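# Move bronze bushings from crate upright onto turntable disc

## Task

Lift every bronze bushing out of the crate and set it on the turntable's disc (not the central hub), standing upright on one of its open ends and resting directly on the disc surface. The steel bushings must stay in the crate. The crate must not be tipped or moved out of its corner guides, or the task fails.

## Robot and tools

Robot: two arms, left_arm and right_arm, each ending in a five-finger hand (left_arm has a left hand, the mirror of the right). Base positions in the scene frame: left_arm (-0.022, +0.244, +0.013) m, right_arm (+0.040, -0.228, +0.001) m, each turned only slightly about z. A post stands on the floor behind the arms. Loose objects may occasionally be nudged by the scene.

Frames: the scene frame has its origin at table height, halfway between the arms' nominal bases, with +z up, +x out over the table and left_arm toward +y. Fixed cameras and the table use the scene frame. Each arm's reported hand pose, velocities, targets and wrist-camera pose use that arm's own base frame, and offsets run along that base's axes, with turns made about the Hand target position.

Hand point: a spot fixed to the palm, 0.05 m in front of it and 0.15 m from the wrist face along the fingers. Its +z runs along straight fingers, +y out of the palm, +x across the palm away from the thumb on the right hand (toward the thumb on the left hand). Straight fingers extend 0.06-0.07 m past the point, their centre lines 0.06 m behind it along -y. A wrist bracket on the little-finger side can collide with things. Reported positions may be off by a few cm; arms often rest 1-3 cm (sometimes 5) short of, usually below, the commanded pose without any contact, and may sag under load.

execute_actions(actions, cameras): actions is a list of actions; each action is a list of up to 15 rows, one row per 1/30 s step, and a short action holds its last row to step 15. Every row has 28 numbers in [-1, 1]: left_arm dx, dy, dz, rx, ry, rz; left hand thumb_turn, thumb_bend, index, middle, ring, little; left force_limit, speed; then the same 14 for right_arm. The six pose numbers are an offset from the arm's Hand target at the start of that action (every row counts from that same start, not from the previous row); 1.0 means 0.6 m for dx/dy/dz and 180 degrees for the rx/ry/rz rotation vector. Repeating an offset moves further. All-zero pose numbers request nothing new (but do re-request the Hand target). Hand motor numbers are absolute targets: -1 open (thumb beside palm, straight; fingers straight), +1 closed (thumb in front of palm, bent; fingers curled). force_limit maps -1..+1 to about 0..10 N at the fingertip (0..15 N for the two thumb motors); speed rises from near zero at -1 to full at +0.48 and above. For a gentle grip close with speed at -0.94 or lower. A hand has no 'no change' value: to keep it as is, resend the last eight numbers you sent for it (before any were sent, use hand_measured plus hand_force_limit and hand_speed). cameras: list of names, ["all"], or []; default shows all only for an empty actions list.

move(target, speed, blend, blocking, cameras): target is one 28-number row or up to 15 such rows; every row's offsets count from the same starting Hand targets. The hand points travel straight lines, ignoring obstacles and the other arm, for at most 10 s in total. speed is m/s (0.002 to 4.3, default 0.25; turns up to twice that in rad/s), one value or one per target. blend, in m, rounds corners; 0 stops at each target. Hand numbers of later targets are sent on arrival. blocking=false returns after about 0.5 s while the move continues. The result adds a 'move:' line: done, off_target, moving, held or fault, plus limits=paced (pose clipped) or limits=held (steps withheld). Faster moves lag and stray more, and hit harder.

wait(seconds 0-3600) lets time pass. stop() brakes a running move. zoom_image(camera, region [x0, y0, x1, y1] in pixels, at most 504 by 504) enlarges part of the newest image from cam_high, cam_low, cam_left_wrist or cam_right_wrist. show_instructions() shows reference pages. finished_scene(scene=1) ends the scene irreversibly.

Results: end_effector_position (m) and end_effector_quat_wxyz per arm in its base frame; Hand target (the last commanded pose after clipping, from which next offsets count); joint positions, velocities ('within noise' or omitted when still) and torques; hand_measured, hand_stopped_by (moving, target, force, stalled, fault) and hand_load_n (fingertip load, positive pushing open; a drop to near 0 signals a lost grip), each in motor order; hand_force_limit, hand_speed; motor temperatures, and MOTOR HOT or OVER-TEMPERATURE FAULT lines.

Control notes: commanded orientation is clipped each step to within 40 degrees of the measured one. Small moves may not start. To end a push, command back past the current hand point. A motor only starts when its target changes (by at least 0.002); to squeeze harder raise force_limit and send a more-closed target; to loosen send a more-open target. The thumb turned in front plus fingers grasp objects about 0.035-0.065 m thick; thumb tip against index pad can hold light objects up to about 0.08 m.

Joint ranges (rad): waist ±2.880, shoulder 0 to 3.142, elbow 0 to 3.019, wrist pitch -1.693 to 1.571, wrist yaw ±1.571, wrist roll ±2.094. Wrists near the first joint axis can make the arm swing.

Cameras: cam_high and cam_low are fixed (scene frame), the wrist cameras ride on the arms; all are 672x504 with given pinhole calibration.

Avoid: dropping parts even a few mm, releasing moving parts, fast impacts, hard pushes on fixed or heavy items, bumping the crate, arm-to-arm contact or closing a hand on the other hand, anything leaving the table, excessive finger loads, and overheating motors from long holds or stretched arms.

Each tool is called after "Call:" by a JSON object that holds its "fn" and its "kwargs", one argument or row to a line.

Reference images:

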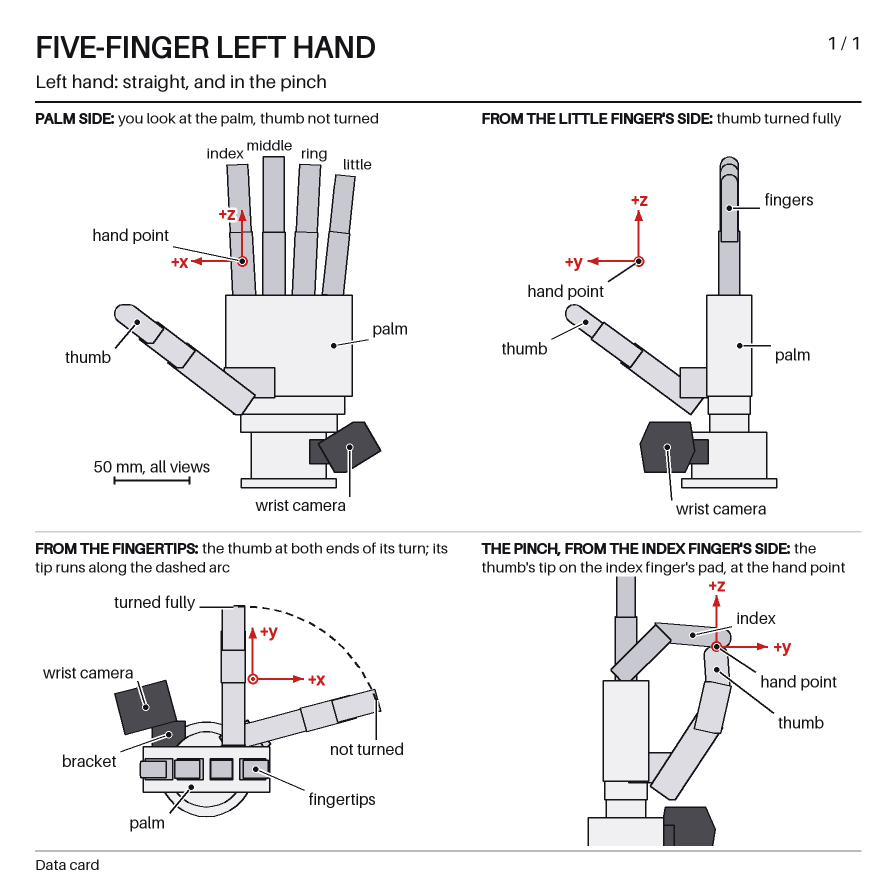

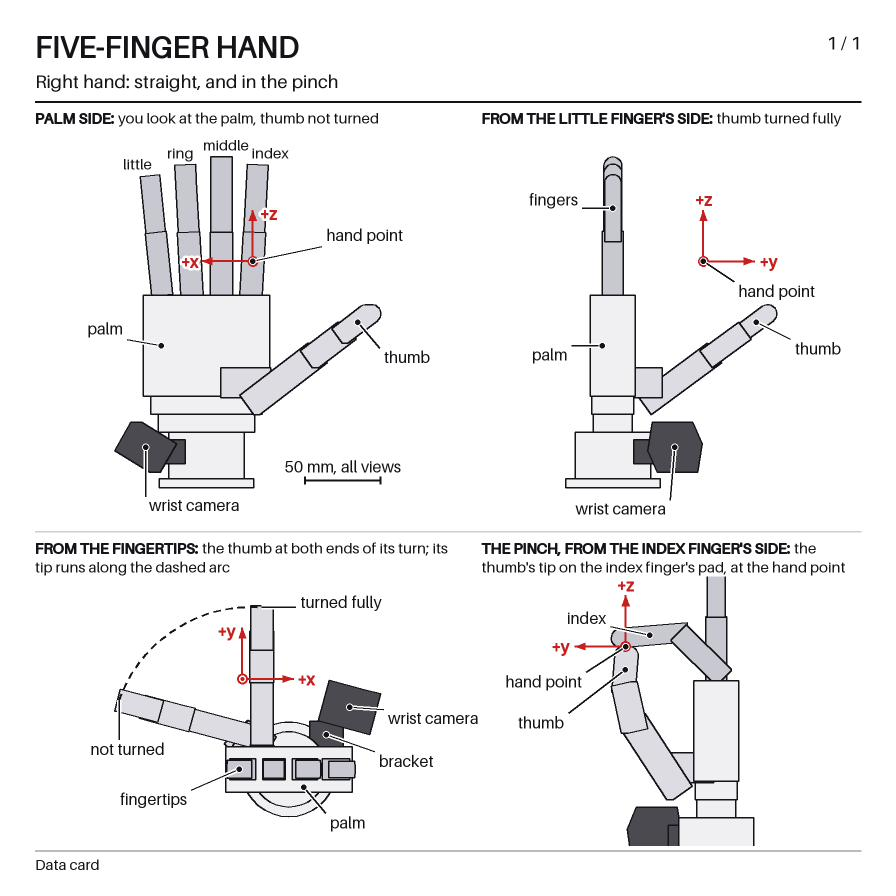

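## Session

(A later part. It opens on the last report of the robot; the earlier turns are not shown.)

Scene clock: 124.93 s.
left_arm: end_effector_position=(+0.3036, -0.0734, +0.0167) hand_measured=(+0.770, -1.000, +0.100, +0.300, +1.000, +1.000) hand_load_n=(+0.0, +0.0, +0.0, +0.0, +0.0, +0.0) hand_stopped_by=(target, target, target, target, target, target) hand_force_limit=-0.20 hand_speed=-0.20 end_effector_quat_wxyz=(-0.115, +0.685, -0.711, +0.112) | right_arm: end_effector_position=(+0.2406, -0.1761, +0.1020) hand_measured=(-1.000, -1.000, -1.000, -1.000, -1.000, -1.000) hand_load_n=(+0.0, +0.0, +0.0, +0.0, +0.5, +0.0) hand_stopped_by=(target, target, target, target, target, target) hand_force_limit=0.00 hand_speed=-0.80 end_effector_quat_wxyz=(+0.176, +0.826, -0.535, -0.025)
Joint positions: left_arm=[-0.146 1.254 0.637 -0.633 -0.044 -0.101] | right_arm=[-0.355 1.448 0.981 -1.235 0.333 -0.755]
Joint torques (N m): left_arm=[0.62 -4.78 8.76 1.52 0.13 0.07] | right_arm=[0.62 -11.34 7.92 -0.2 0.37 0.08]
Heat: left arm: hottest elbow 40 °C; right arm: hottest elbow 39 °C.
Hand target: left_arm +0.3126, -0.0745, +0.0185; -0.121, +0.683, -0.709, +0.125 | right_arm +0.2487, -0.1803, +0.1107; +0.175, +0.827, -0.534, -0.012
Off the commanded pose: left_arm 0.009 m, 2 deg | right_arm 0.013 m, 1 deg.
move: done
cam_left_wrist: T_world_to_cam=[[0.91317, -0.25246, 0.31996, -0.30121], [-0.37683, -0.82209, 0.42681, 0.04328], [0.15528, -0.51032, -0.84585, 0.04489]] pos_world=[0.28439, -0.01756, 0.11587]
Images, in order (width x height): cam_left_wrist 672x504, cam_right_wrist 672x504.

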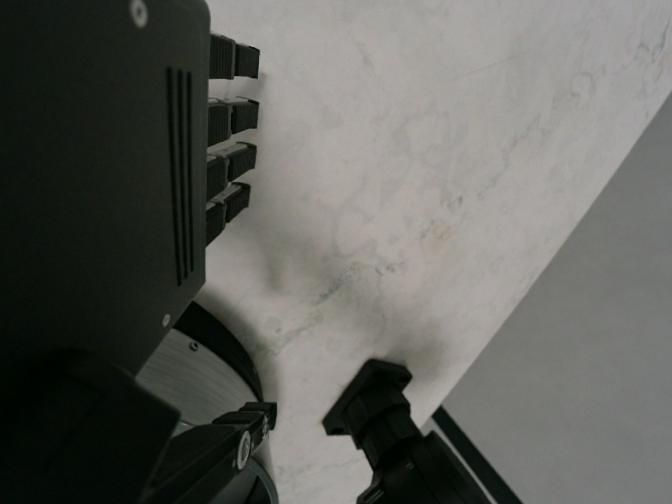

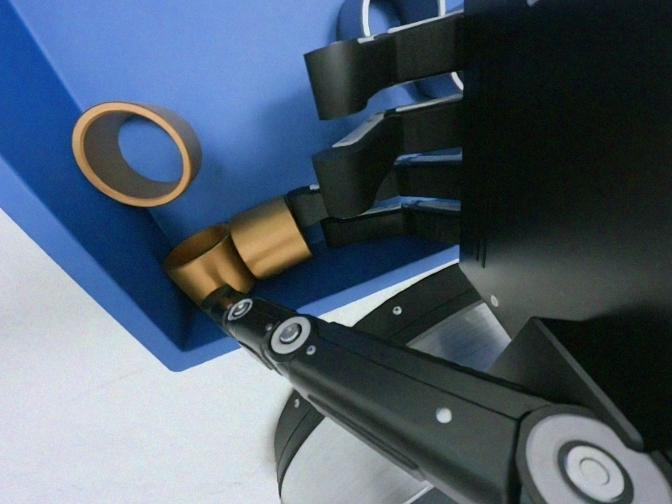

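Call:
{"fn": "move", "kwargs": {
  "target": [
    [0.0,0.0,0.045,0,0,0,0.77,-1,0.1,0.6,1,1,-0.2,-0.2,0,0,0,0,0,0,-1,-1,-1,-1,-1,-1,0,-0.8],
    [0.0123,0.0142,0.045,0,0,0,0.77,-1,0.1,0.6,1,1,-0.2,-0.2,0,0,0,0,0,0,-1,-1,-1,-1,-1,-1,0,-0.8],
    [0.0123,0.0142,0.0042,0,0,0,0.77,-1,0.1,0.6,1,1,-0.2,-0.2,0,0,0,0,0,0,-1,-1,-1,-1,-1,-1,0,-0.8]
  ],
  "speed": 0.06,
  "blend": [0.008,0.008,0],
  "cameras": ["cam_right_wrist","cam_left_wrist"]
}}

Call:
{"fn": "zoom_image", "kwargs": {
  "camera": "cam_right_wrist",
  "region": [160, 160, 400, 340]
}}

Scene clock: 129.37 s.
left_arm: end_effector_position=(+0.3059, -0.0634, +0.0157) hand_measured=(+0.770, -1.000, +0.100, +0.600, +1.000, +1.000) hand_load_n=(+0.0, +0.0, +0.0, +0.0, +0.0, +0.0) hand_stopped_by=(target, target, target, target, target, target) hand_force_limit=-0.20 hand_speed=-0.20 end_effector_quat_wxyz=(-0.111, +0.691, -0.706, +0.108) | right_arm: end_effector_position=(+0.2406, -0.1761, +0.1020) hand_measured=(-1.000, -1.000, -1.000, -1.000, -1.000, -1.000) hand_load_n=(+0.0, +0.0, +0.0, +0.0, +0.0, +0.0) hand_stopped_by=(target, target, target, target, target, target) hand_force_limit=0.00 hand_speed=-0.80 end_effector_quat_wxyz=(+0.176, +0.826, -0.535, -0.025)
Joint positions: left_arm=[-0.11 1.266 0.645 -0.639 -0.035 -0.084] | right_arm=[-0.355 1.448 0.981 -1.235 0.333 -0.755]
Joint torques (N m): left_arm=[0.44 -4.84 9.63 1.5 0.13 0.14] | right_arm=[0.62 -11.34 7.92 -0.18 0.37 0.07]
Heat: left arm: hottest elbow 40 °C; right arm: hottest elbow 39 °C.
Hand target: left_arm +0.3200, -0.0660, +0.0210; -0.121, +0.683, -0.709, +0.125 | right_arm +0.2487, -0.1803, +0.1107; +0.175, +0.827, -0.534, -0.012
Off the commanded pose: left_arm 0.015 m, 2 deg | right_arm 0.013 m, 1 deg.
move: off_target (left_arm); blend cut to 0.0056 m at target 1, 0.0056 m at target 2
cam_left_wrist: T_world_to_cam=[[0.92088, -0.23684, 0.30964, -0.30169], [-0.35828, -0.82722, 0.43283, 0.04675], [0.15363, -0.50953, -0.84663, 0.04926]] pos_world=[0.287, -0.00768, 0.11489]
Images, in order (width x height): cam_left_wrist 672x504, cam_right_wrist 672x504.

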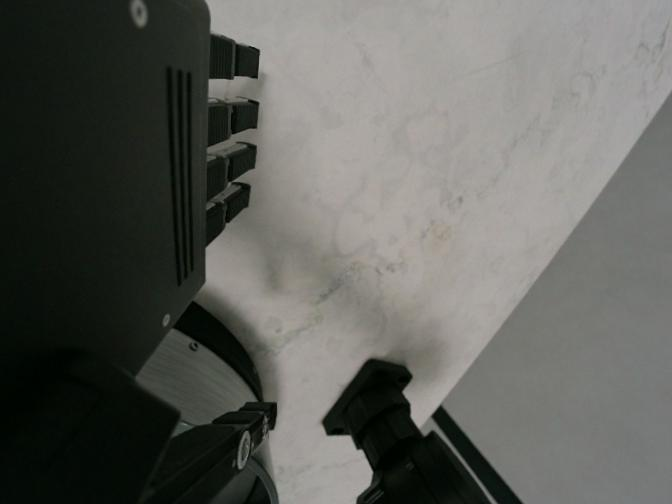

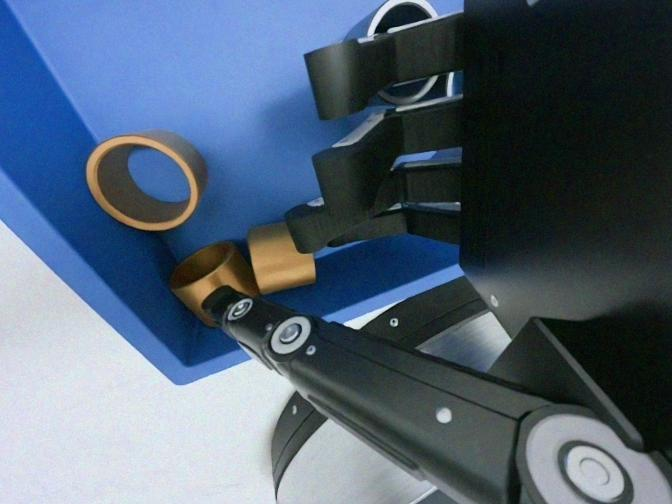

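Scaled by 2.100 from the camera's image (finer frame: 960x720).

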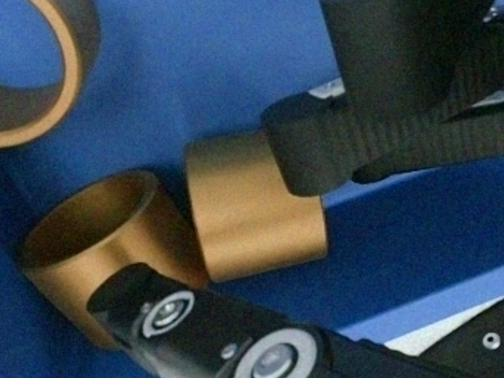

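Call:
{"fn": "move", "kwargs": {
  "target": [
    [0.0033,0.0,0.045,0,0,0,0.77,-1,0.1,0.6,1,1,-0.2,-0.2,0,0,0,0,0,0,-1,-1,-1,-1,-1,-1,0,-0.8],
    [0.0033,-0.011,0.045,0,0,0,0.77,-1,0.1,0.6,1,1,-0.2,-0.2,0,0,0,0,0,0,-1,-1,-1,-1,-1,-1,0,-0.8],
    [0.0033,-0.011,0.0042,0,0,0,0.77,-1,0.1,0.6,1,1,-0.2,-0.2,0,0,0,0,0,0,-1,-1,-1,-1,-1,-1,0,-0.8]
  ],
  "speed": 0.06,
  "blend": [0.003,0.003,0],
  "cameras": ["cam_right_wrist","cam_left_wrist"]
}}

Call:
{"fn": "zoom_image", "kwargs": {
  "camera": "cam_right_wrist",
  "region": [160, 160, 400, 340]
}}

Scene clock: 131.87 s.
left_arm: end_effector_position=(+0.3097, -0.0702, +0.0198) hand_measured=(+0.770, -1.000, +0.100, +0.600, +1.000, +1.000) hand_load_n=(+0.0, +0.0, +0.0, +0.0, +0.0, +0.0) hand_stopped_by=(target, target, target, target, target, target) hand_force_limit=-0.20 hand_speed=-0.20 end_effector_quat_wxyz=(-0.112, +0.684, -0.712, +0.111) | right_arm: end_effector_position=(+0.2406, -0.1761, +0.1020) hand_measured=(-1.000, -1.000, -1.000, -1.000, -1.000, -1.000) hand_load_n=(+0.0, +0.0, +0.0, -0.5, +0.0, +0.0) hand_stopped_by=(target, target, target, target, target, target) hand_force_limit=0.00 hand_speed=-0.80 end_effector_quat_wxyz=(+0.176, +0.826, -0.535, -0.025)
Joint positions: left_arm=[-0.13 1.27 0.66 -0.647 -0.035 -0.084] | right_arm=[-0.355 1.448 0.981 -1.235 0.333 -0.755]
Joint torques (N m): left_arm=[-0.62 -5.01 9.31 1.54 -0.09 -0.04] | right_arm=[0.62 -11.34 7.92 -0.18 0.37 0.08]
Heat: left arm: hottest elbow 41 °C; right arm: hottest elbow 39 °C.
Hand target: left_arm +0.3220, -0.0726, +0.0235; -0.121, +0.683, -0.709, +0.125 | right_arm +0.2487, -0.1803, +0.1107; +0.175, +0.827, -0.534, -0.012
Off the commanded pose: left_arm 0.013 m, 2 deg | right_arm 0.013 m, 1 deg.
move: off_target (left_arm)
cam_left_wrist: T_world_to_cam=[[0.91456, -0.25494, 0.31397, -0.30741], [-0.37666, -0.81965, 0.43163, 0.04693], [0.1473, -0.51301, -0.84565, 0.0504]] pos_world=[0.2914, -0.01405, 0.11888]
Images, in order (width x height): cam_left_wrist 672x504, cam_right_wrist 672x504.

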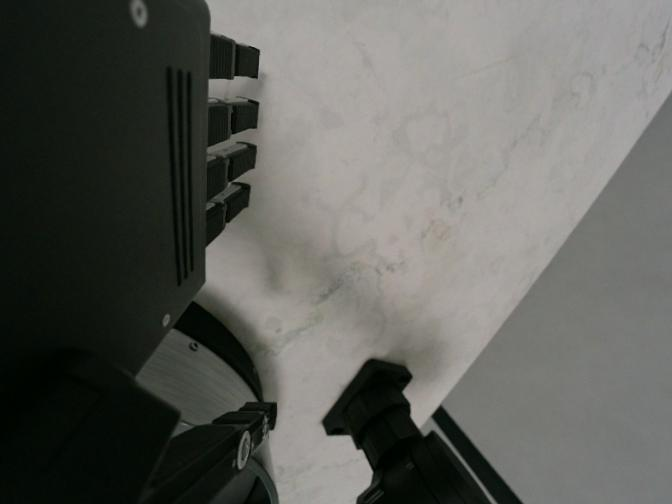

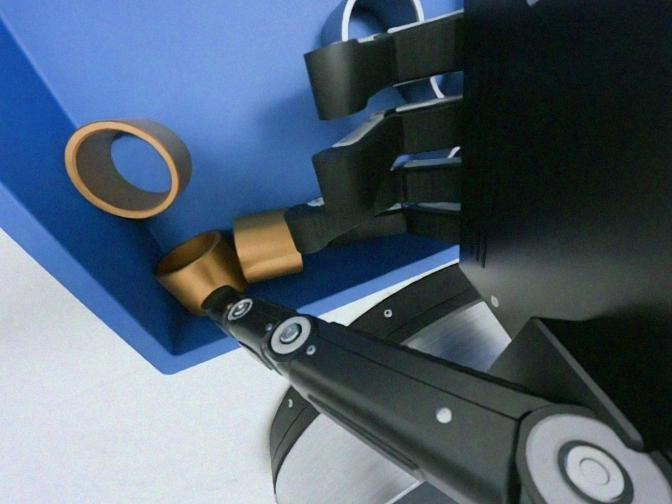

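Scaled by 2.100 from the camera's image (finer frame: 960x720).

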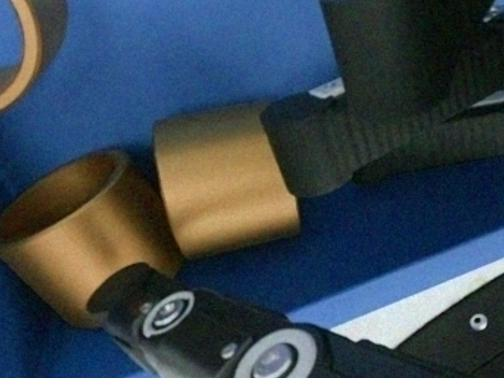

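Call:
{"fn": "move", "kwargs": {
  "target": [-0.037,0.003,0.0,0,0,0,0.77,-1,0.1,0.6,1,1,-0.2,-0.2,0,0,0,0,0,0,-1,-1,-1,-1,-1,-1,0,-0.8],
  "speed": 0.04,
  "cameras": ["cam_right_wrist","cam_left_wrist"]
}}

Call:
{"fn": "zoom_image", "kwargs": {
  "camera": "cam_right_wrist",
  "region": [160, 160, 400, 340]
}}

Scene clock: 133.57 s.
left_arm: end_effector_position=(+0.2925, -0.0679, +0.0176) hand_measured=(+0.770, -1.000, +0.100, +0.600, +1.000, +1.000) hand_load_n=(+0.0, +0.0, +0.0, +0.0, +0.0, +0.0) hand_stopped_by=(target, target, target, target, target, target) hand_force_limit=-0.20 hand_speed=-0.20 end_effector_quat_wxyz=(-0.112, +0.684, -0.712, +0.112) | right_arm: end_effector_position=(+0.2406, -0.1761, +0.1020) hand_measured=(-1.000, -1.000, -1.000, -1.000, -1.000, -1.000) hand_load_n=(-0.5, +0.0, +0.0, +0.0, +0.0, +0.0) hand_stopped_by=(target, target, target, target, target, target) hand_force_limit=0.00 hand_speed=-0.80 end_effector_quat_wxyz=(+0.176, +0.826, -0.535, -0.025)
Joint positions: left_arm=[-0.13 1.222 0.614 -0.647 -0.035 -0.084] | right_arm=[-0.355 1.448 0.981 -1.235 0.333 -0.755]
Joint torques (N m): left_arm=[-0.67 -5.54 8.72 1.05 -0.12 -0.07] | right_arm=[0.62 -11.34 7.92 -0.2 0.37 0.08]
Heat: left arm: hottest elbow 41 °C; right arm: hottest elbow 39 °C.
Hand target: left_arm +0.2998, -0.0708, +0.0235; -0.121, +0.683, -0.709, +0.125 | right_arm +0.2487, -0.1803, +0.1107; +0.175, +0.827, -0.534, -0.012
Off the commanded pose: left_arm 0.010 m, 2 deg | right_arm 0.013 m, 1 deg.
move: done
cam_left_wrist: T_world_to_cam=[[0.91408, -0.2549, 0.31542, -0.29035], [-0.37733, -0.81959, 0.43116, 0.04349], [0.14861, -0.51313, -0.84535, 0.05187]] pos_world=[0.2741, -0.01175, 0.11668]
Images, in order (width x height): cam_left_wrist 672x504, cam_right_wrist 672x504.

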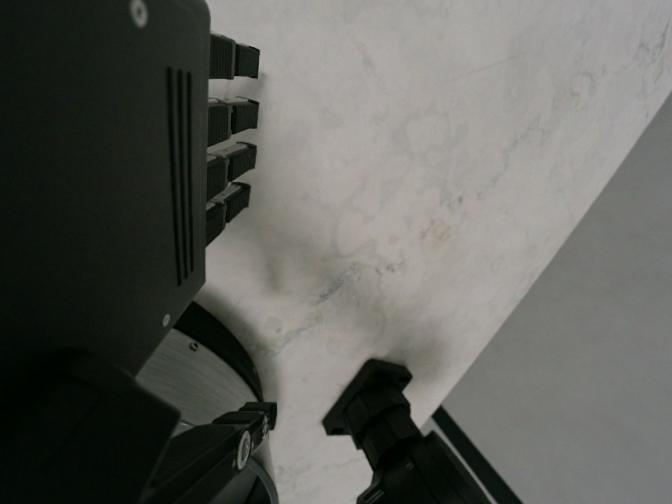

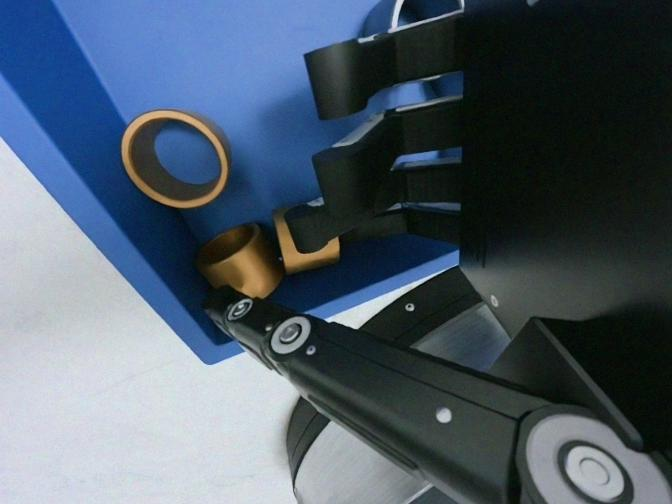

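Scaled by 2.100 from the camera's image (finer frame: 960x720).

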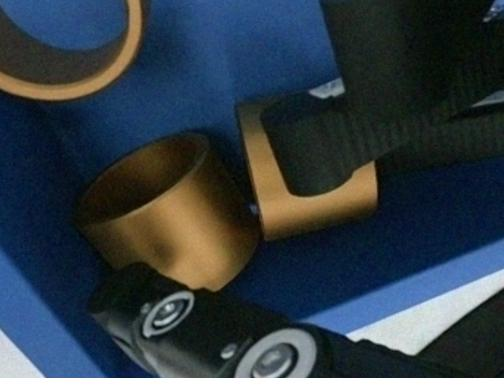

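Call:
{"fn": "move", "kwargs": {
  "target": [-0.015,0.002,0.0,0,0,0,0.77,-1,0.1,0.6,1,1,-0.2,-0.2,0,0,0,0,0,0,-1,-1,-1,-1,-1,-1,0,-0.8],
  "speed": 0.04,
  "cameras": ["cam_right_wrist","cam_left_wrist"]
}}

Call:
{"fn": "zoom_image", "kwargs": {
  "camera": "cam_right_wrist",
  "region": [160, 160, 400, 340]
}}

Scene clock: 135.03 s.
left_arm: end_effector_position=(+0.2865, -0.0652, +0.0183) hand_measured=(+0.770, -1.000, +0.100, +0.600, +1.000, +1.000) hand_load_n=(+0.0, +0.0, +0.0, +0.0, +0.0, +0.0) hand_stopped_by=(target, target, target, target, target, target) hand_force_limit=-0.20 hand_speed=-0.20 end_effector_quat_wxyz=(-0.115, +0.688, -0.708, +0.114) | right_arm: end_effector_position=(+0.2406, -0.1761, +0.1020) hand_measured=(-1.000, -1.000, -1.000, -1.000, -1.000, -1.000) hand_load_n=(+0.0, +0.0, +0.0, +0.0, +0.0, +0.0) hand_stopped_by=(target, target, target, target, target, target) hand_force_limit=0.00 hand_speed=-0.80 end_effector_quat_wxyz=(+0.176, +0.826, -0.535, -0.025)
Joint positions: left_arm=[-0.123 1.194 0.594 -0.647 -0.035 -0.088] | right_arm=[-0.355 1.448 0.981 -1.235 0.333 -0.755]
Joint torques (N m): left_arm=[-1.03 -5.19 8.66 0.79 -0.12 -0.08] | right_arm=[0.62 -11.34 7.92 -0.2 0.37 0.08]
Heat: left arm: hottest elbow 40 °C; right arm: hottest elbow 39 °C.
Hand target: left_arm +0.2908, -0.0696, +0.0235; -0.121, +0.683, -0.709, +0.125 | right_arm +0.2487, -0.1803, +0.1107; +0.175, +0.827, -0.534, -0.012
Off the commanded pose: left_arm 0.008 m, 1 deg | right_arm 0.013 m, 1 deg.
move: done
cam_left_wrist: T_world_to_cam=[[0.91465, -0.24312, 0.32298, -0.28395], [-0.37072, -0.82305, 0.4303, 0.04107], [0.16121, -0.51331, -0.84293, 0.05117]] pos_world=[0.26669, -0.00896, 0.11717]
Images, in order (width x height): cam_left_wrist 672x504, cam_right_wrist 672x504.

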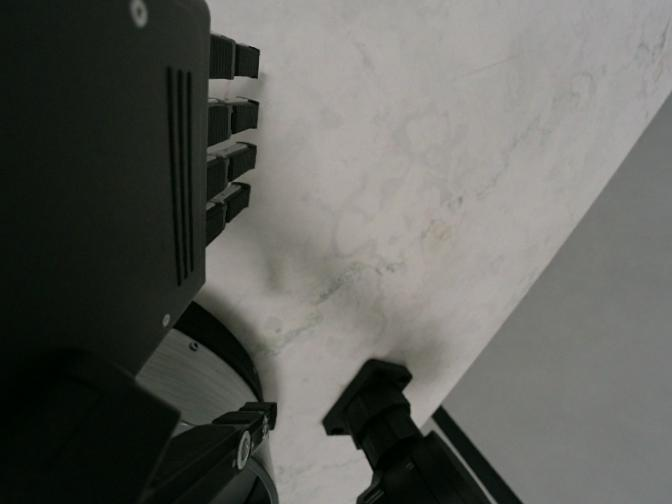

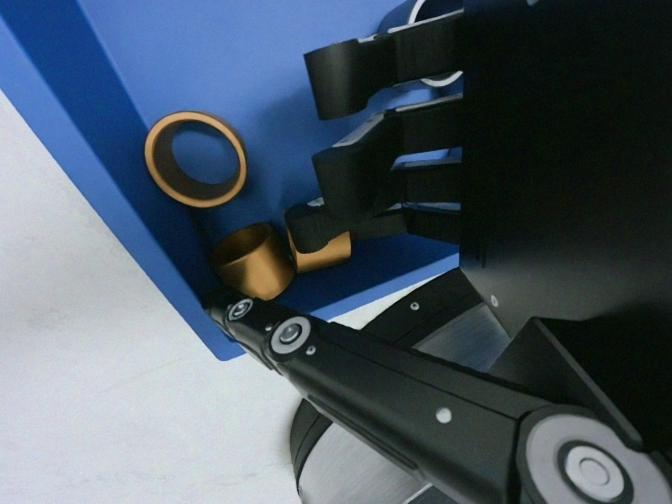

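Scaled by 2.100 from the camera's image (finer frame: 960x720).

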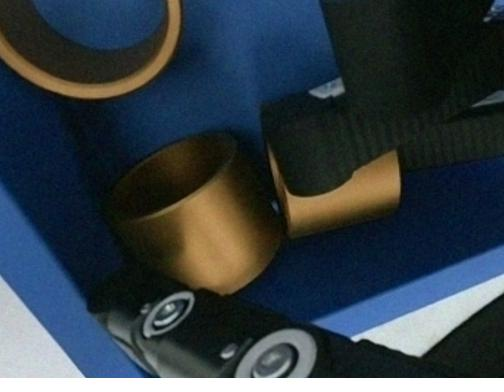

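Call:
{"fn": "move", "kwargs": {
  "target": [0.0,0.0583,0.0,0,0,0,0.77,-1,0.1,0.6,1,1,-0.2,-0.2,0,0,0,0,0,0,-1,-1,-1,-1,-1,-1,0,-0.8],
  "speed": 0.04,
  "cameras": ["cam_right_wrist","cam_left_wrist"]
}}

Call:
{"fn": "zoom_image", "kwargs": {
  "camera": "cam_right_wrist",
  "region": [160, 160, 400, 340]
}}

Scene clock: 138.10 s.
left_arm: end_effector_position=(+0.2864, -0.0348, +0.0180) hand_measured=(+0.770, -1.000, +0.100, +0.600, +1.000, +1.000) hand_load_n=(+0.0, -0.5, +0.0, +0.0, +0.0, +0.0) hand_stopped_by=(target, target, target, target, target, target) hand_force_limit=-0.20 hand_speed=-0.20 end_effector_quat_wxyz=(-0.113, +0.693, -0.702, +0.115) | right_arm: end_effector_position=(+0.2406, -0.1761, +0.1020) hand_measured=(-1.000, -1.000, -1.000, -1.000, -1.000, -1.000) hand_load_n=(+0.0, +0.0, +0.0, +0.0, +0.0, +0.0) hand_stopped_by=(target, target, target, target, target, target) hand_force_limit=0.00 hand_speed=-0.80 end_effector_quat_wxyz=(+0.176, +0.826, -0.535, -0.025)
Joint positions: left_arm=[-0.012 1.188 0.588 -0.647 0 0.001] | right_arm=[-0.355 1.448 0.981 -1.235 0.333 -0.755]
Joint torques (N m): left_arm=[0.5 -5.3 8.62 0.77 0.14 0.15] | right_arm=[0.56 -11.34 7.92 -0.18 0.38 0.08]
Heat: left arm: hottest elbow 40 °C; right arm: hottest elbow 40 °C.
Hand target: left_arm +0.2908, -0.0346, +0.0235; -0.121, +0.683, -0.709, +0.125 | right_arm +0.2487, -0.1803, +0.1107; +0.175, +0.827, -0.534, -0.012
Off the commanded pose: left_arm 0.007 m, 2 deg | right_arm 0.013 m, 1 deg.
move: done
cam_left_wrist: T_world_to_cam=[[0.91877, -0.22782, 0.32243, -0.27704], [-0.3576, -0.8263, 0.43514, 0.06225], [0.16729, -0.51509, -0.84065, 0.06463]] pos_world=[0.26599, 0.02162, 0.11657]
Images, in order (width x height): cam_left_wrist 672x504, cam_right_wrist 672x504.

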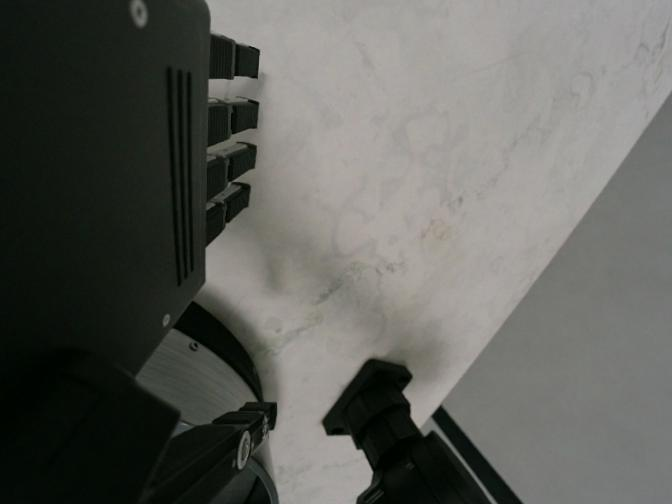

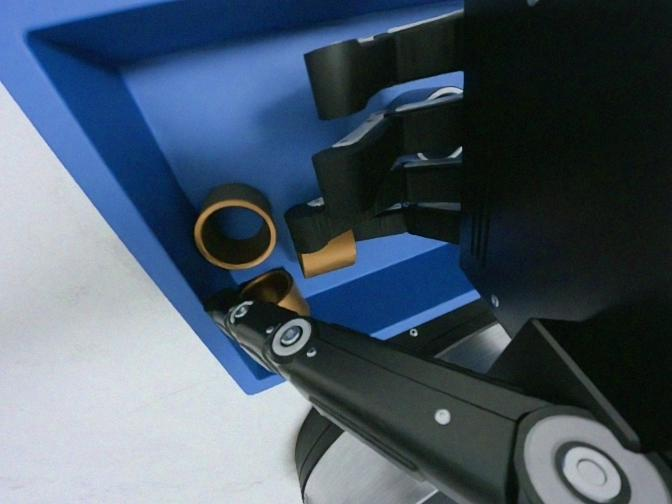

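Scaled by 2.100 from the camera's image (finer frame: 960x720).

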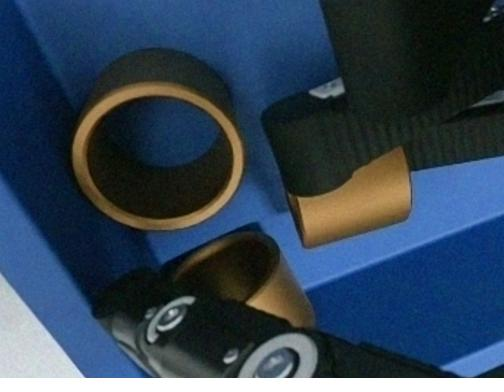

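Call:
{"fn": "move", "kwargs": {
  "target": [0,0,0,0,0,0,0.77,-0.1,0.1,0.6,1,1,-0.6,-0.7,0,0,0,0,0,0,-1,-1,-1,-1,-1,-1,0,-0.8],
  "cameras": ["cam_right_wrist"]
}}

Call:
{"fn": "zoom_image", "kwargs": {
  "camera": "cam_right_wrist",
  "region": [200, 140, 440, 320]
}}

Scene clock: 141.57 s.
left_arm: end_effector_position=(+0.2860, -0.0339, +0.0179) hand_measured=(+0.770, -0.100, +0.100, +0.600, +1.000, +1.000) hand_load_n=(+0.5, +0.5, +0.0, +0.0, +0.0, +0.0) hand_stopped_by=(target, target, target, target, target, target) hand_force_limit=-0.60 hand_speed=-0.70 end_effector_quat_wxyz=(-0.114, +0.689, -0.707, +0.114) | right_arm: end_effector_position=(+0.2406, -0.1761, +0.1020) hand_measured=(-1.000, -1.000, -1.000, -1.000, -1.000, -1.000) hand_load_n=(+0.0, +0.0, +0.0, +0.0, +0.0, +0.0) hand_stopped_by=(target, target, target, target, target, target) hand_force_limit=0.00 hand_speed=-0.80 end_effector_quat_wxyz=(+0.176, +0.826, -0.535, -0.025)
Joint positions: left_arm=[-0.012 1.188 0.588 -0.647 0 0.014] | right_arm=[-0.355 1.448 0.981 -1.235 0.333 -0.755]
Joint torques (N m): left_arm=[0.5 -5.3 8.62 0.77 0.15 0.13] | right_arm=[0.62 -11.34 7.92 -0.18 0.37 0.08]
Heat: left arm: hottest elbow 40 °C; right arm: hottest elbow 40 °C.
Hand target: left_arm +0.2908, -0.0346, +0.0235; -0.121, +0.683, -0.709, +0.125 | right_arm +0.2487, -0.1803, +0.1107; +0.175, +0.827, -0.534, -0.012
Off the commanded pose: left_arm 0.007 m, 2 deg | right_arm 0.013 m, 1 deg.
move: done

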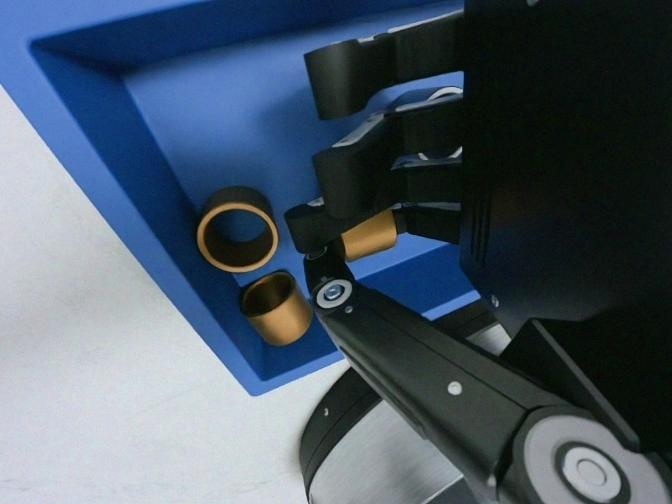

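Scaled by 2.100 from the camera's image (finer frame: 960x720).

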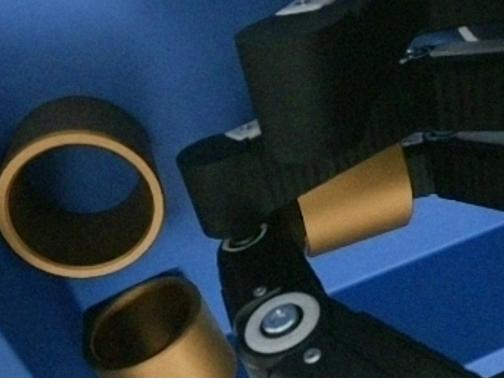

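Call:
{"fn": "move", "kwargs": {
  "target": [0,0,0,0,0,0,0.77,-1,0.1,0.6,1,1,-0.6,-0.2,0,0,0,0,0,0,-1,-1,-1,-1,-1,-1,0,-0.8]
}}

Call:
{"fn": "move", "kwargs": {
  "target": [0.035,0.0,0.008,0,0,0,0.77,-1,0.1,0.6,1,1,-0.6,-0.2,0,0,0,0,0,0,-1,-1,-1,-1,-1,-1,0,-0.8],
  "speed": 0.04,
  "cameras": ["cam_right_wrist","cam_left_wrist"]
}}

Call:
{"fn": "zoom_image", "kwargs": {
  "camera": "cam_right_wrist",
  "region": [200, 140, 440, 320]
}}

Scene clock: 143.67 s.
left_arm: end_effector_position=(+0.2863, -0.0339, +0.0179) hand_measured=(+0.770, -1.000, +0.100, +0.600, +1.000, +1.000) hand_load_n=(+0.0, +0.0, +0.0, +0.0, +0.0, +0.0) hand_stopped_by=(target, target, target, target, target, target) hand_force_limit=-0.60 hand_speed=-0.20 end_effector_quat_wxyz=(-0.114, +0.691, -0.704, +0.114) | right_arm: end_effector_position=(+0.2406, -0.1761, +0.1020) hand_measured=(-1.000, -1.000, -1.000, -1.000, -1.000, -1.000) hand_load_n=(+0.0, +0.0, +0.0, +0.0, +0.0, +0.0) hand_stopped_by=(target, target, target, target, target, target) hand_force_limit=0.00 hand_speed=-0.80 end_effector_quat_wxyz=(+0.176, +0.826, -0.535, -0.025)
Joint positions: left_arm=[-0.011 1.188 0.588 -0.647 0 0.008] | right_arm=[-0.355 1.448 0.981 -1.235 0.333 -0.755]
Joint torques (N m): left_arm=[0.44 -5.36 8.62 0.77 0.15 0.14] | right_arm=[0.62 -11.34 7.92 -0.18 0.37 0.08]
Heat: left arm: hottest elbow 40 °C; right arm: hottest elbow 40 °C.
Hand target: left_arm +0.2908, -0.0346, +0.0235; -0.121, +0.683, -0.709, +0.125 | right_arm +0.2487, -0.1803, +0.1107; +0.175, +0.827, -0.534, -0.012
Off the commanded pose: left_arm 0.007 m, 2 deg | right_arm 0.013 m, 1 deg.
move: done

Scene clock: 144.97 s.
left_arm: end_effector_position=(+0.2896, -0.0342, +0.0148) hand_measured=(+0.770, -1.000, +0.100, +0.600, +1.000, +1.000) hand_load_n=(+0.0, +0.0, -0.5, +0.0, +0.0, +0.0) hand_stopped_by=(target, target, target, target, target, target) hand_force_limit=-0.60 hand_speed=-0.20 end_effector_quat_wxyz=(-0.108, +0.691, -0.706, +0.109) | right_arm: end_effector_position=(+0.2406, -0.1761, +0.1020) hand_measured=(-1.000, -1.000, -1.000, -1.000, -1.000, -1.000) hand_load_n=(+0.0, +0.0, +0.0, +0.0, +0.0, +0.0) hand_stopped_by=(target, target, target, target, target, target) hand_force_limit=0.00 hand_speed=-0.80 end_effector_quat_wxyz=(+0.176, +0.826, -0.535, -0.025)
Joint positions: left_arm=[-0.012 1.217 0.602 -0.647 0 0.01] | right_arm=[-0.355 1.448 0.981 -1.235 0.333 -0.755]
Joint torques (N m): left_arm=[0.56 -3.96 12.01 0.64 0.13 0.13] | right_arm=[0.56 -11.34 7.92 -0.18 0.38 0.08]
Heat: left arm: hottest elbow 40 °C; right arm: hottest elbow 40 °C.
Hand target: left_arm +0.3118, -0.0346, +0.0283; -0.121, +0.683, -0.709, +0.125 | right_arm +0.2487, -0.1803, +0.1107; +0.175, +0.827, -0.534, -0.012
Off the commanded pose: left_arm 0.026 m, 3 deg | right_arm 0.013 m, 1 deg.
move: off_target (left_arm)
cam_left_wrist: T_world_to_cam=[[0.92157, -0.23685, 0.30758, -0.27966], [-0.35813, -0.82451, 0.43809, 0.06536], [0.14984, -0.51389, -0.84467, 0.0669]] pos_world=[0.27111, 0.02203, 0.11389]
Images, in order (width x height): cam_left_wrist 672x504, cam_right_wrist 672x504.

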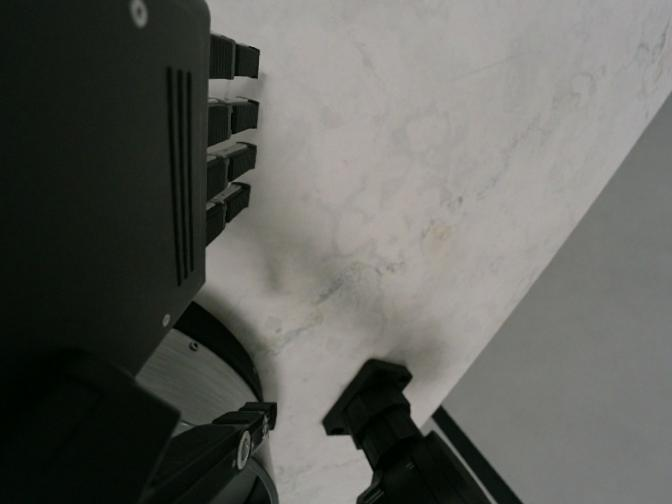

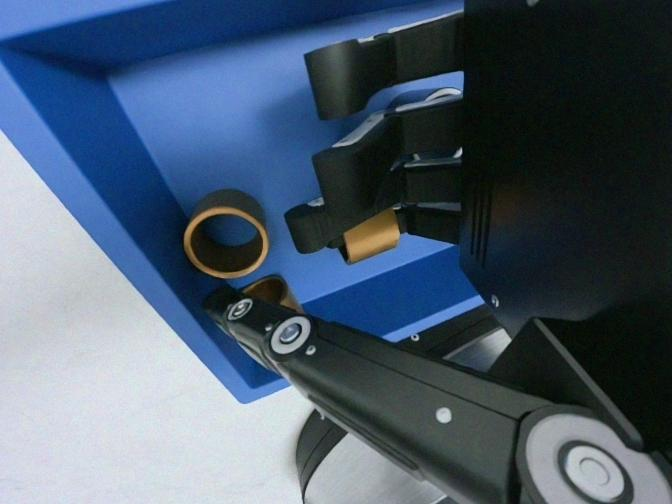

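Scaled by 2.100 from the camera's image (finer frame: 960x720).

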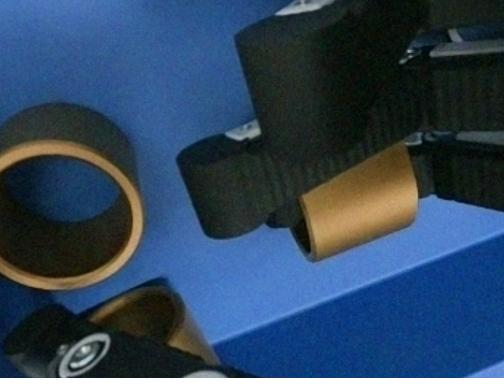

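Call:
{"fn": "move", "kwargs": {
  "target": [0.018,0.0,0.006,0,0,0,0.77,-1,0.1,0.6,1,1,-0.6,-0.2,0,0,0,0,0,0,-1,-1,-1,-1,-1,-1,0,-0.8],
  "speed": 0.04,
  "cameras": ["cam_right_wrist","cam_left_wrist"]
}}

Call:
{"fn": "zoom_image", "kwargs": {
  "camera": "cam_right_wrist",
  "region": [200, 140, 440, 320]
}}

Scene clock: 146.43 s.
left_arm: end_effector_position=(+0.3018, -0.0344, +0.0180) hand_measured=(+0.770, -1.000, +0.100, +0.600, +1.000, +1.000) hand_load_n=(+0.0, +0.0, +0.0, +0.0, +0.0, +0.0) hand_stopped_by=(target, target, target, target, target, target) hand_force_limit=-0.60 hand_speed=-0.20 end_effector_quat_wxyz=(-0.110, +0.691, -0.706, +0.110) | right_arm: end_effector_position=(+0.2406, -0.1761, +0.1020) hand_measured=(-1.000, -1.000, -1.000, -1.000, -1.000, -1.000) hand_load_n=(+0.0, +0.0, +0.0, +0.0, +0.0, +0.0) hand_stopped_by=(target, target, target, target, target, target) hand_force_limit=0.00 hand_speed=-0.80 end_effector_quat_wxyz=(+0.176, +0.826, -0.535, -0.025)
Joint positions: left_arm=[-0.012 1.243 0.632 -0.647 0 0.01] | right_arm=[-0.355 1.448 0.981 -1.235 0.333 -0.755]
Joint torques (N m): left_arm=[0.56 -4.42 12.11 0.4 0.14 0.14] | right_arm=[0.62 -11.34 7.92 -0.18 0.37 0.08]
Heat: left arm: hottest elbow 40 °C; right arm: hottest elbow 40 °C.
Hand target: left_arm +0.3226, -0.0346, +0.0319; -0.121, +0.683, -0.709, +0.125 | right_arm +0.2487, -0.1803, +0.1107; +0.175, +0.827, -0.534, -0.012
Off the commanded pose: left_arm 0.025 m, 2 deg | right_arm 0.013 m, 1 deg.
move: off_target (left_arm)
cam_left_wrist: T_world_to_cam=[[0.92012, -0.23688, 0.31189, -0.29162], [-0.36021, -0.82446, 0.43649, 0.06883], [0.15374, -0.51396, -0.84392, 0.06645]] pos_world=[0.2829, 0.02183, 0.11699]
Images, in order (width x height): cam_left_wrist 672x504, cam_right_wrist 672x504.

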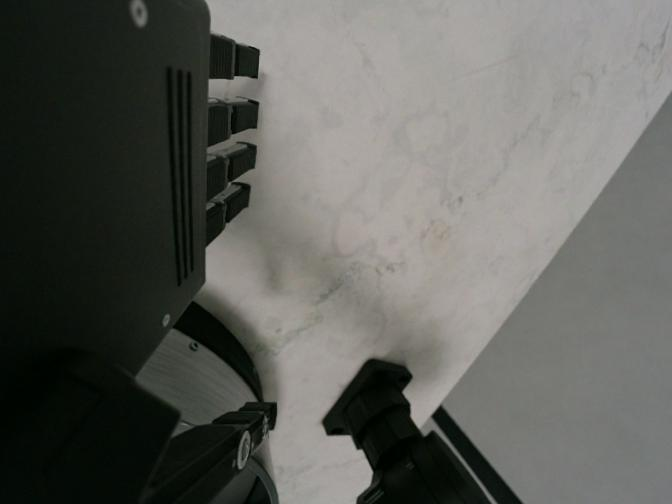

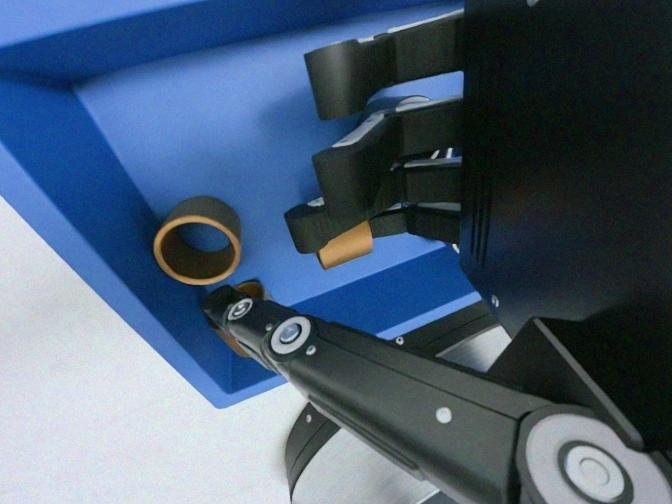

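Scaled by 2.100 from the camera's image (finer frame: 960x720).

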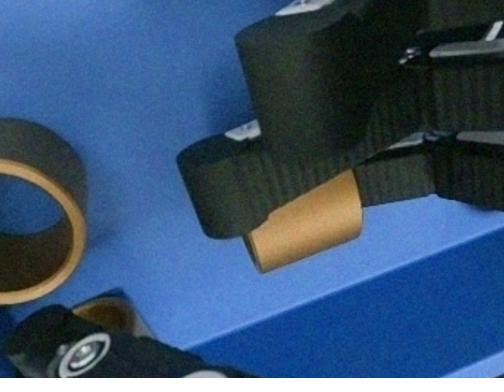

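Call:
{"fn": "move", "kwargs": {
  "target": [0.014,0.0,0.01,0,0,0,0.77,-1,0.1,0.6,1,1,-0.6,-0.2,0,0,0,0,0,0,-1,-1,-1,-1,-1,-1,0,-0.8],
  "speed": 0.04,
  "cameras": ["cam_right_wrist","cam_left_wrist"]
}}

Call:
{"fn": "zoom_image", "kwargs": {
  "camera": "cam_right_wrist",
  "region": [200, 140, 440, 320]
}}

Scene clock: 148.07 s.
left_arm: end_effector_position=(+0.3132, -0.0345, +0.0243) hand_measured=(+0.770, -1.000, +0.100, +0.600, +1.000, +1.000) hand_load_n=(+0.0, +0.0, +0.0, +0.0, +0.0, +0.0) hand_stopped_by=(target, target, target, target, target, target) hand_force_limit=-0.60 hand_speed=-0.20 end_effector_quat_wxyz=(-0.113, +0.690, -0.706, +0.114) | right_arm: end_effector_position=(+0.2406, -0.1761, +0.1020) hand_measured=(-1.000, -1.000, -1.000, -1.000, -1.000, -1.000) hand_load_n=(+0.0, +0.0, -0.5, +0.5, +0.0, +0.0) hand_stopped_by=(target, target, target, target, target, target) hand_force_limit=0.00 hand_speed=-0.80 end_effector_quat_wxyz=(+0.176, +0.826, -0.535, -0.025)
Joint positions: left_arm=[-0.012 1.257 0.663 -0.655 0 0.01] | right_arm=[-0.355 1.448 0.981 -1.235 0.333 -0.755]
Joint torques (N m): left_arm=[0.62 -4.78 12.16 0.09 0.15 0.13] | right_arm=[0.62 -11.34 7.92 -0.18 0.37 0.08]
Heat: left arm: hottest elbow 40 °C; right arm: hottest elbow 40 °C.
Hand target: left_arm +0.3310, -0.0346, +0.0379; -0.121, +0.683, -0.709, +0.125 | right_arm +0.2487, -0.1803, +0.1107; +0.175, +0.827, -0.534, -0.012
Off the commanded pose: left_arm 0.022 m, 2 deg | right_arm 0.013 m, 1 deg.
move: off_target (left_arm)
cam_left_wrist: T_world_to_cam=[[0.91721, -0.2368, 0.3204, -0.30339], [-0.36418, -0.82442, 0.43324, 0.07144], [0.16155, -0.51406, -0.8424, 0.06745]] pos_world=[0.29339, 0.02173, 0.12307]
Images, in order (width x height): cam_left_wrist 672x504, cam_right_wrist 672x504.

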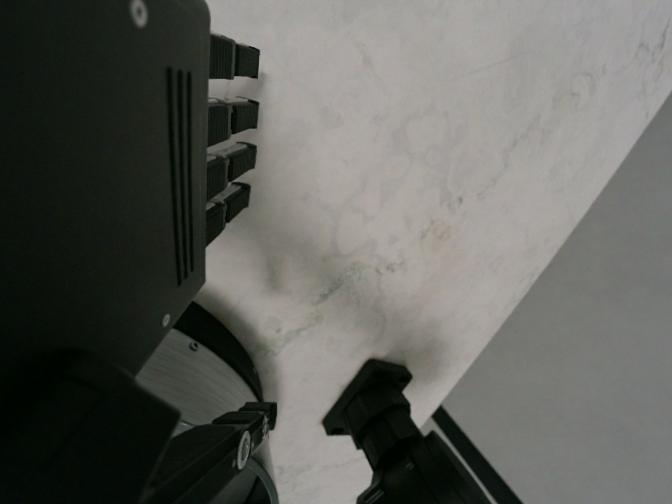

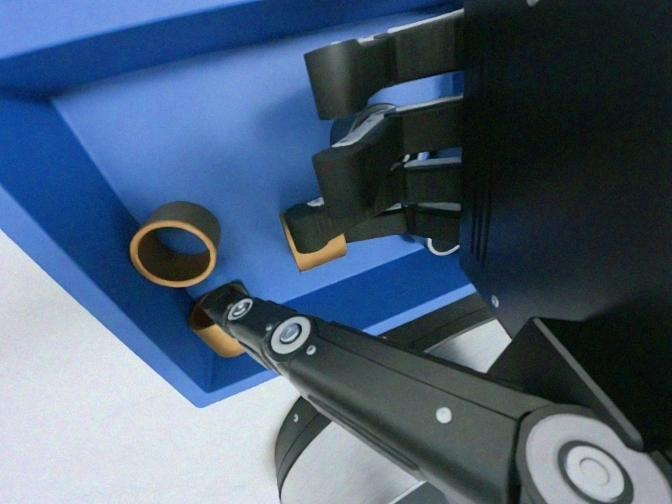

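Scaled by 2.100 from the camera's image (finer frame: 960x720).

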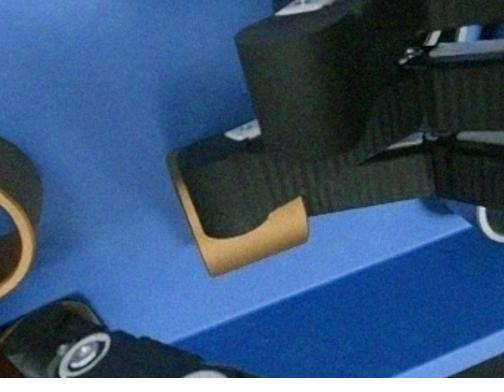

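Call:
{"fn": "move", "kwargs": {
  "target": [0,0,0,0,0,0,0.77,0.05,0.1,0.6,1,1,-0.6,-0.7,0,0,0,0,0,0,-1,-1,-1,-1,-1,-1,0,-0.8],
  "cameras": ["cam_right_wrist"]
}}

Call:
{"fn": "zoom_image", "kwargs": {
  "camera": "cam_right_wrist",
  "region": [200, 140, 440, 320]
}}

Scene clock: 151.83 s.
left_arm: end_effector_position=(+0.3132, -0.0345, +0.0243) hand_measured=(+0.770, +0.048, +0.100, +0.600, +1.000, +1.000) hand_load_n=(+2.5, +2.0, +0.0, +0.0, +0.0, +0.0) hand_stopped_by=(target, target, target, target, target, target) hand_force_limit=-0.60 hand_speed=-0.70 end_effector_quat_wxyz=(-0.113, +0.690, -0.706, +0.114) | right_arm: end_effector_position=(+0.2406, -0.1761, +0.1020) hand_measured=(-1.000, -1.000, -1.000, -1.000, -1.000, -1.000) hand_load_n=(+0.0, +0.0, +0.0, +0.0, +0.0, +0.0) hand_stopped_by=(target, target, target, target, target, target) hand_force_limit=0.00 hand_speed=-0.80 end_effector_quat_wxyz=(+0.176, +0.826, -0.535, -0.025)
Joint positions: left_arm=[-0.012 1.257 0.663 -0.655 0 0.01] | right_arm=[-0.355 1.448 0.981 -1.235 0.333 -0.755]
Joint torques (N m): left_arm=[0.62 -4.66 12.19 0.1 0.15 0.14] | right_arm=[0.62 -11.34 7.92 -0.2 0.38 0.08]
Heat: left arm: hottest elbow 40 °C; right arm: hottest elbow 40 °C.
Hand target: left_arm +0.3310, -0.0346, +0.0379; -0.121, +0.683, -0.709, +0.125 | right_arm +0.2487, -0.1803, +0.1107; +0.175, +0.827, -0.534, -0.012
Off the commanded pose: left_arm 0.022 m, 2 deg | right_arm 0.013 m, 1 deg.
move: done

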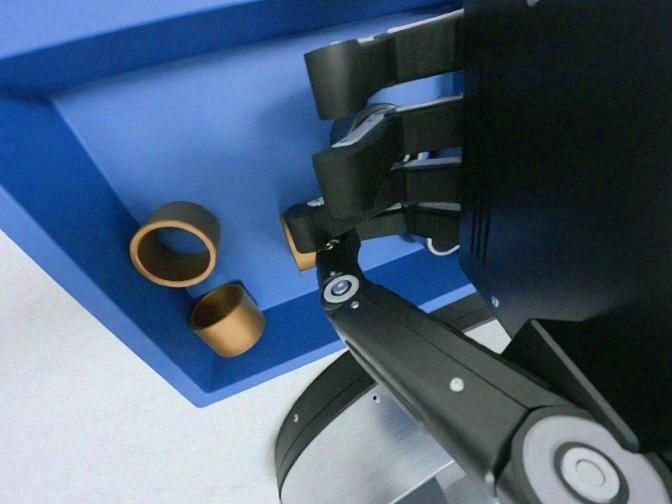

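Scaled by 2.100 from the camera's image (finer frame: 960x720).

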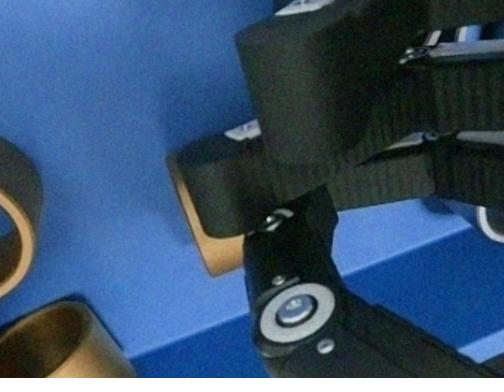

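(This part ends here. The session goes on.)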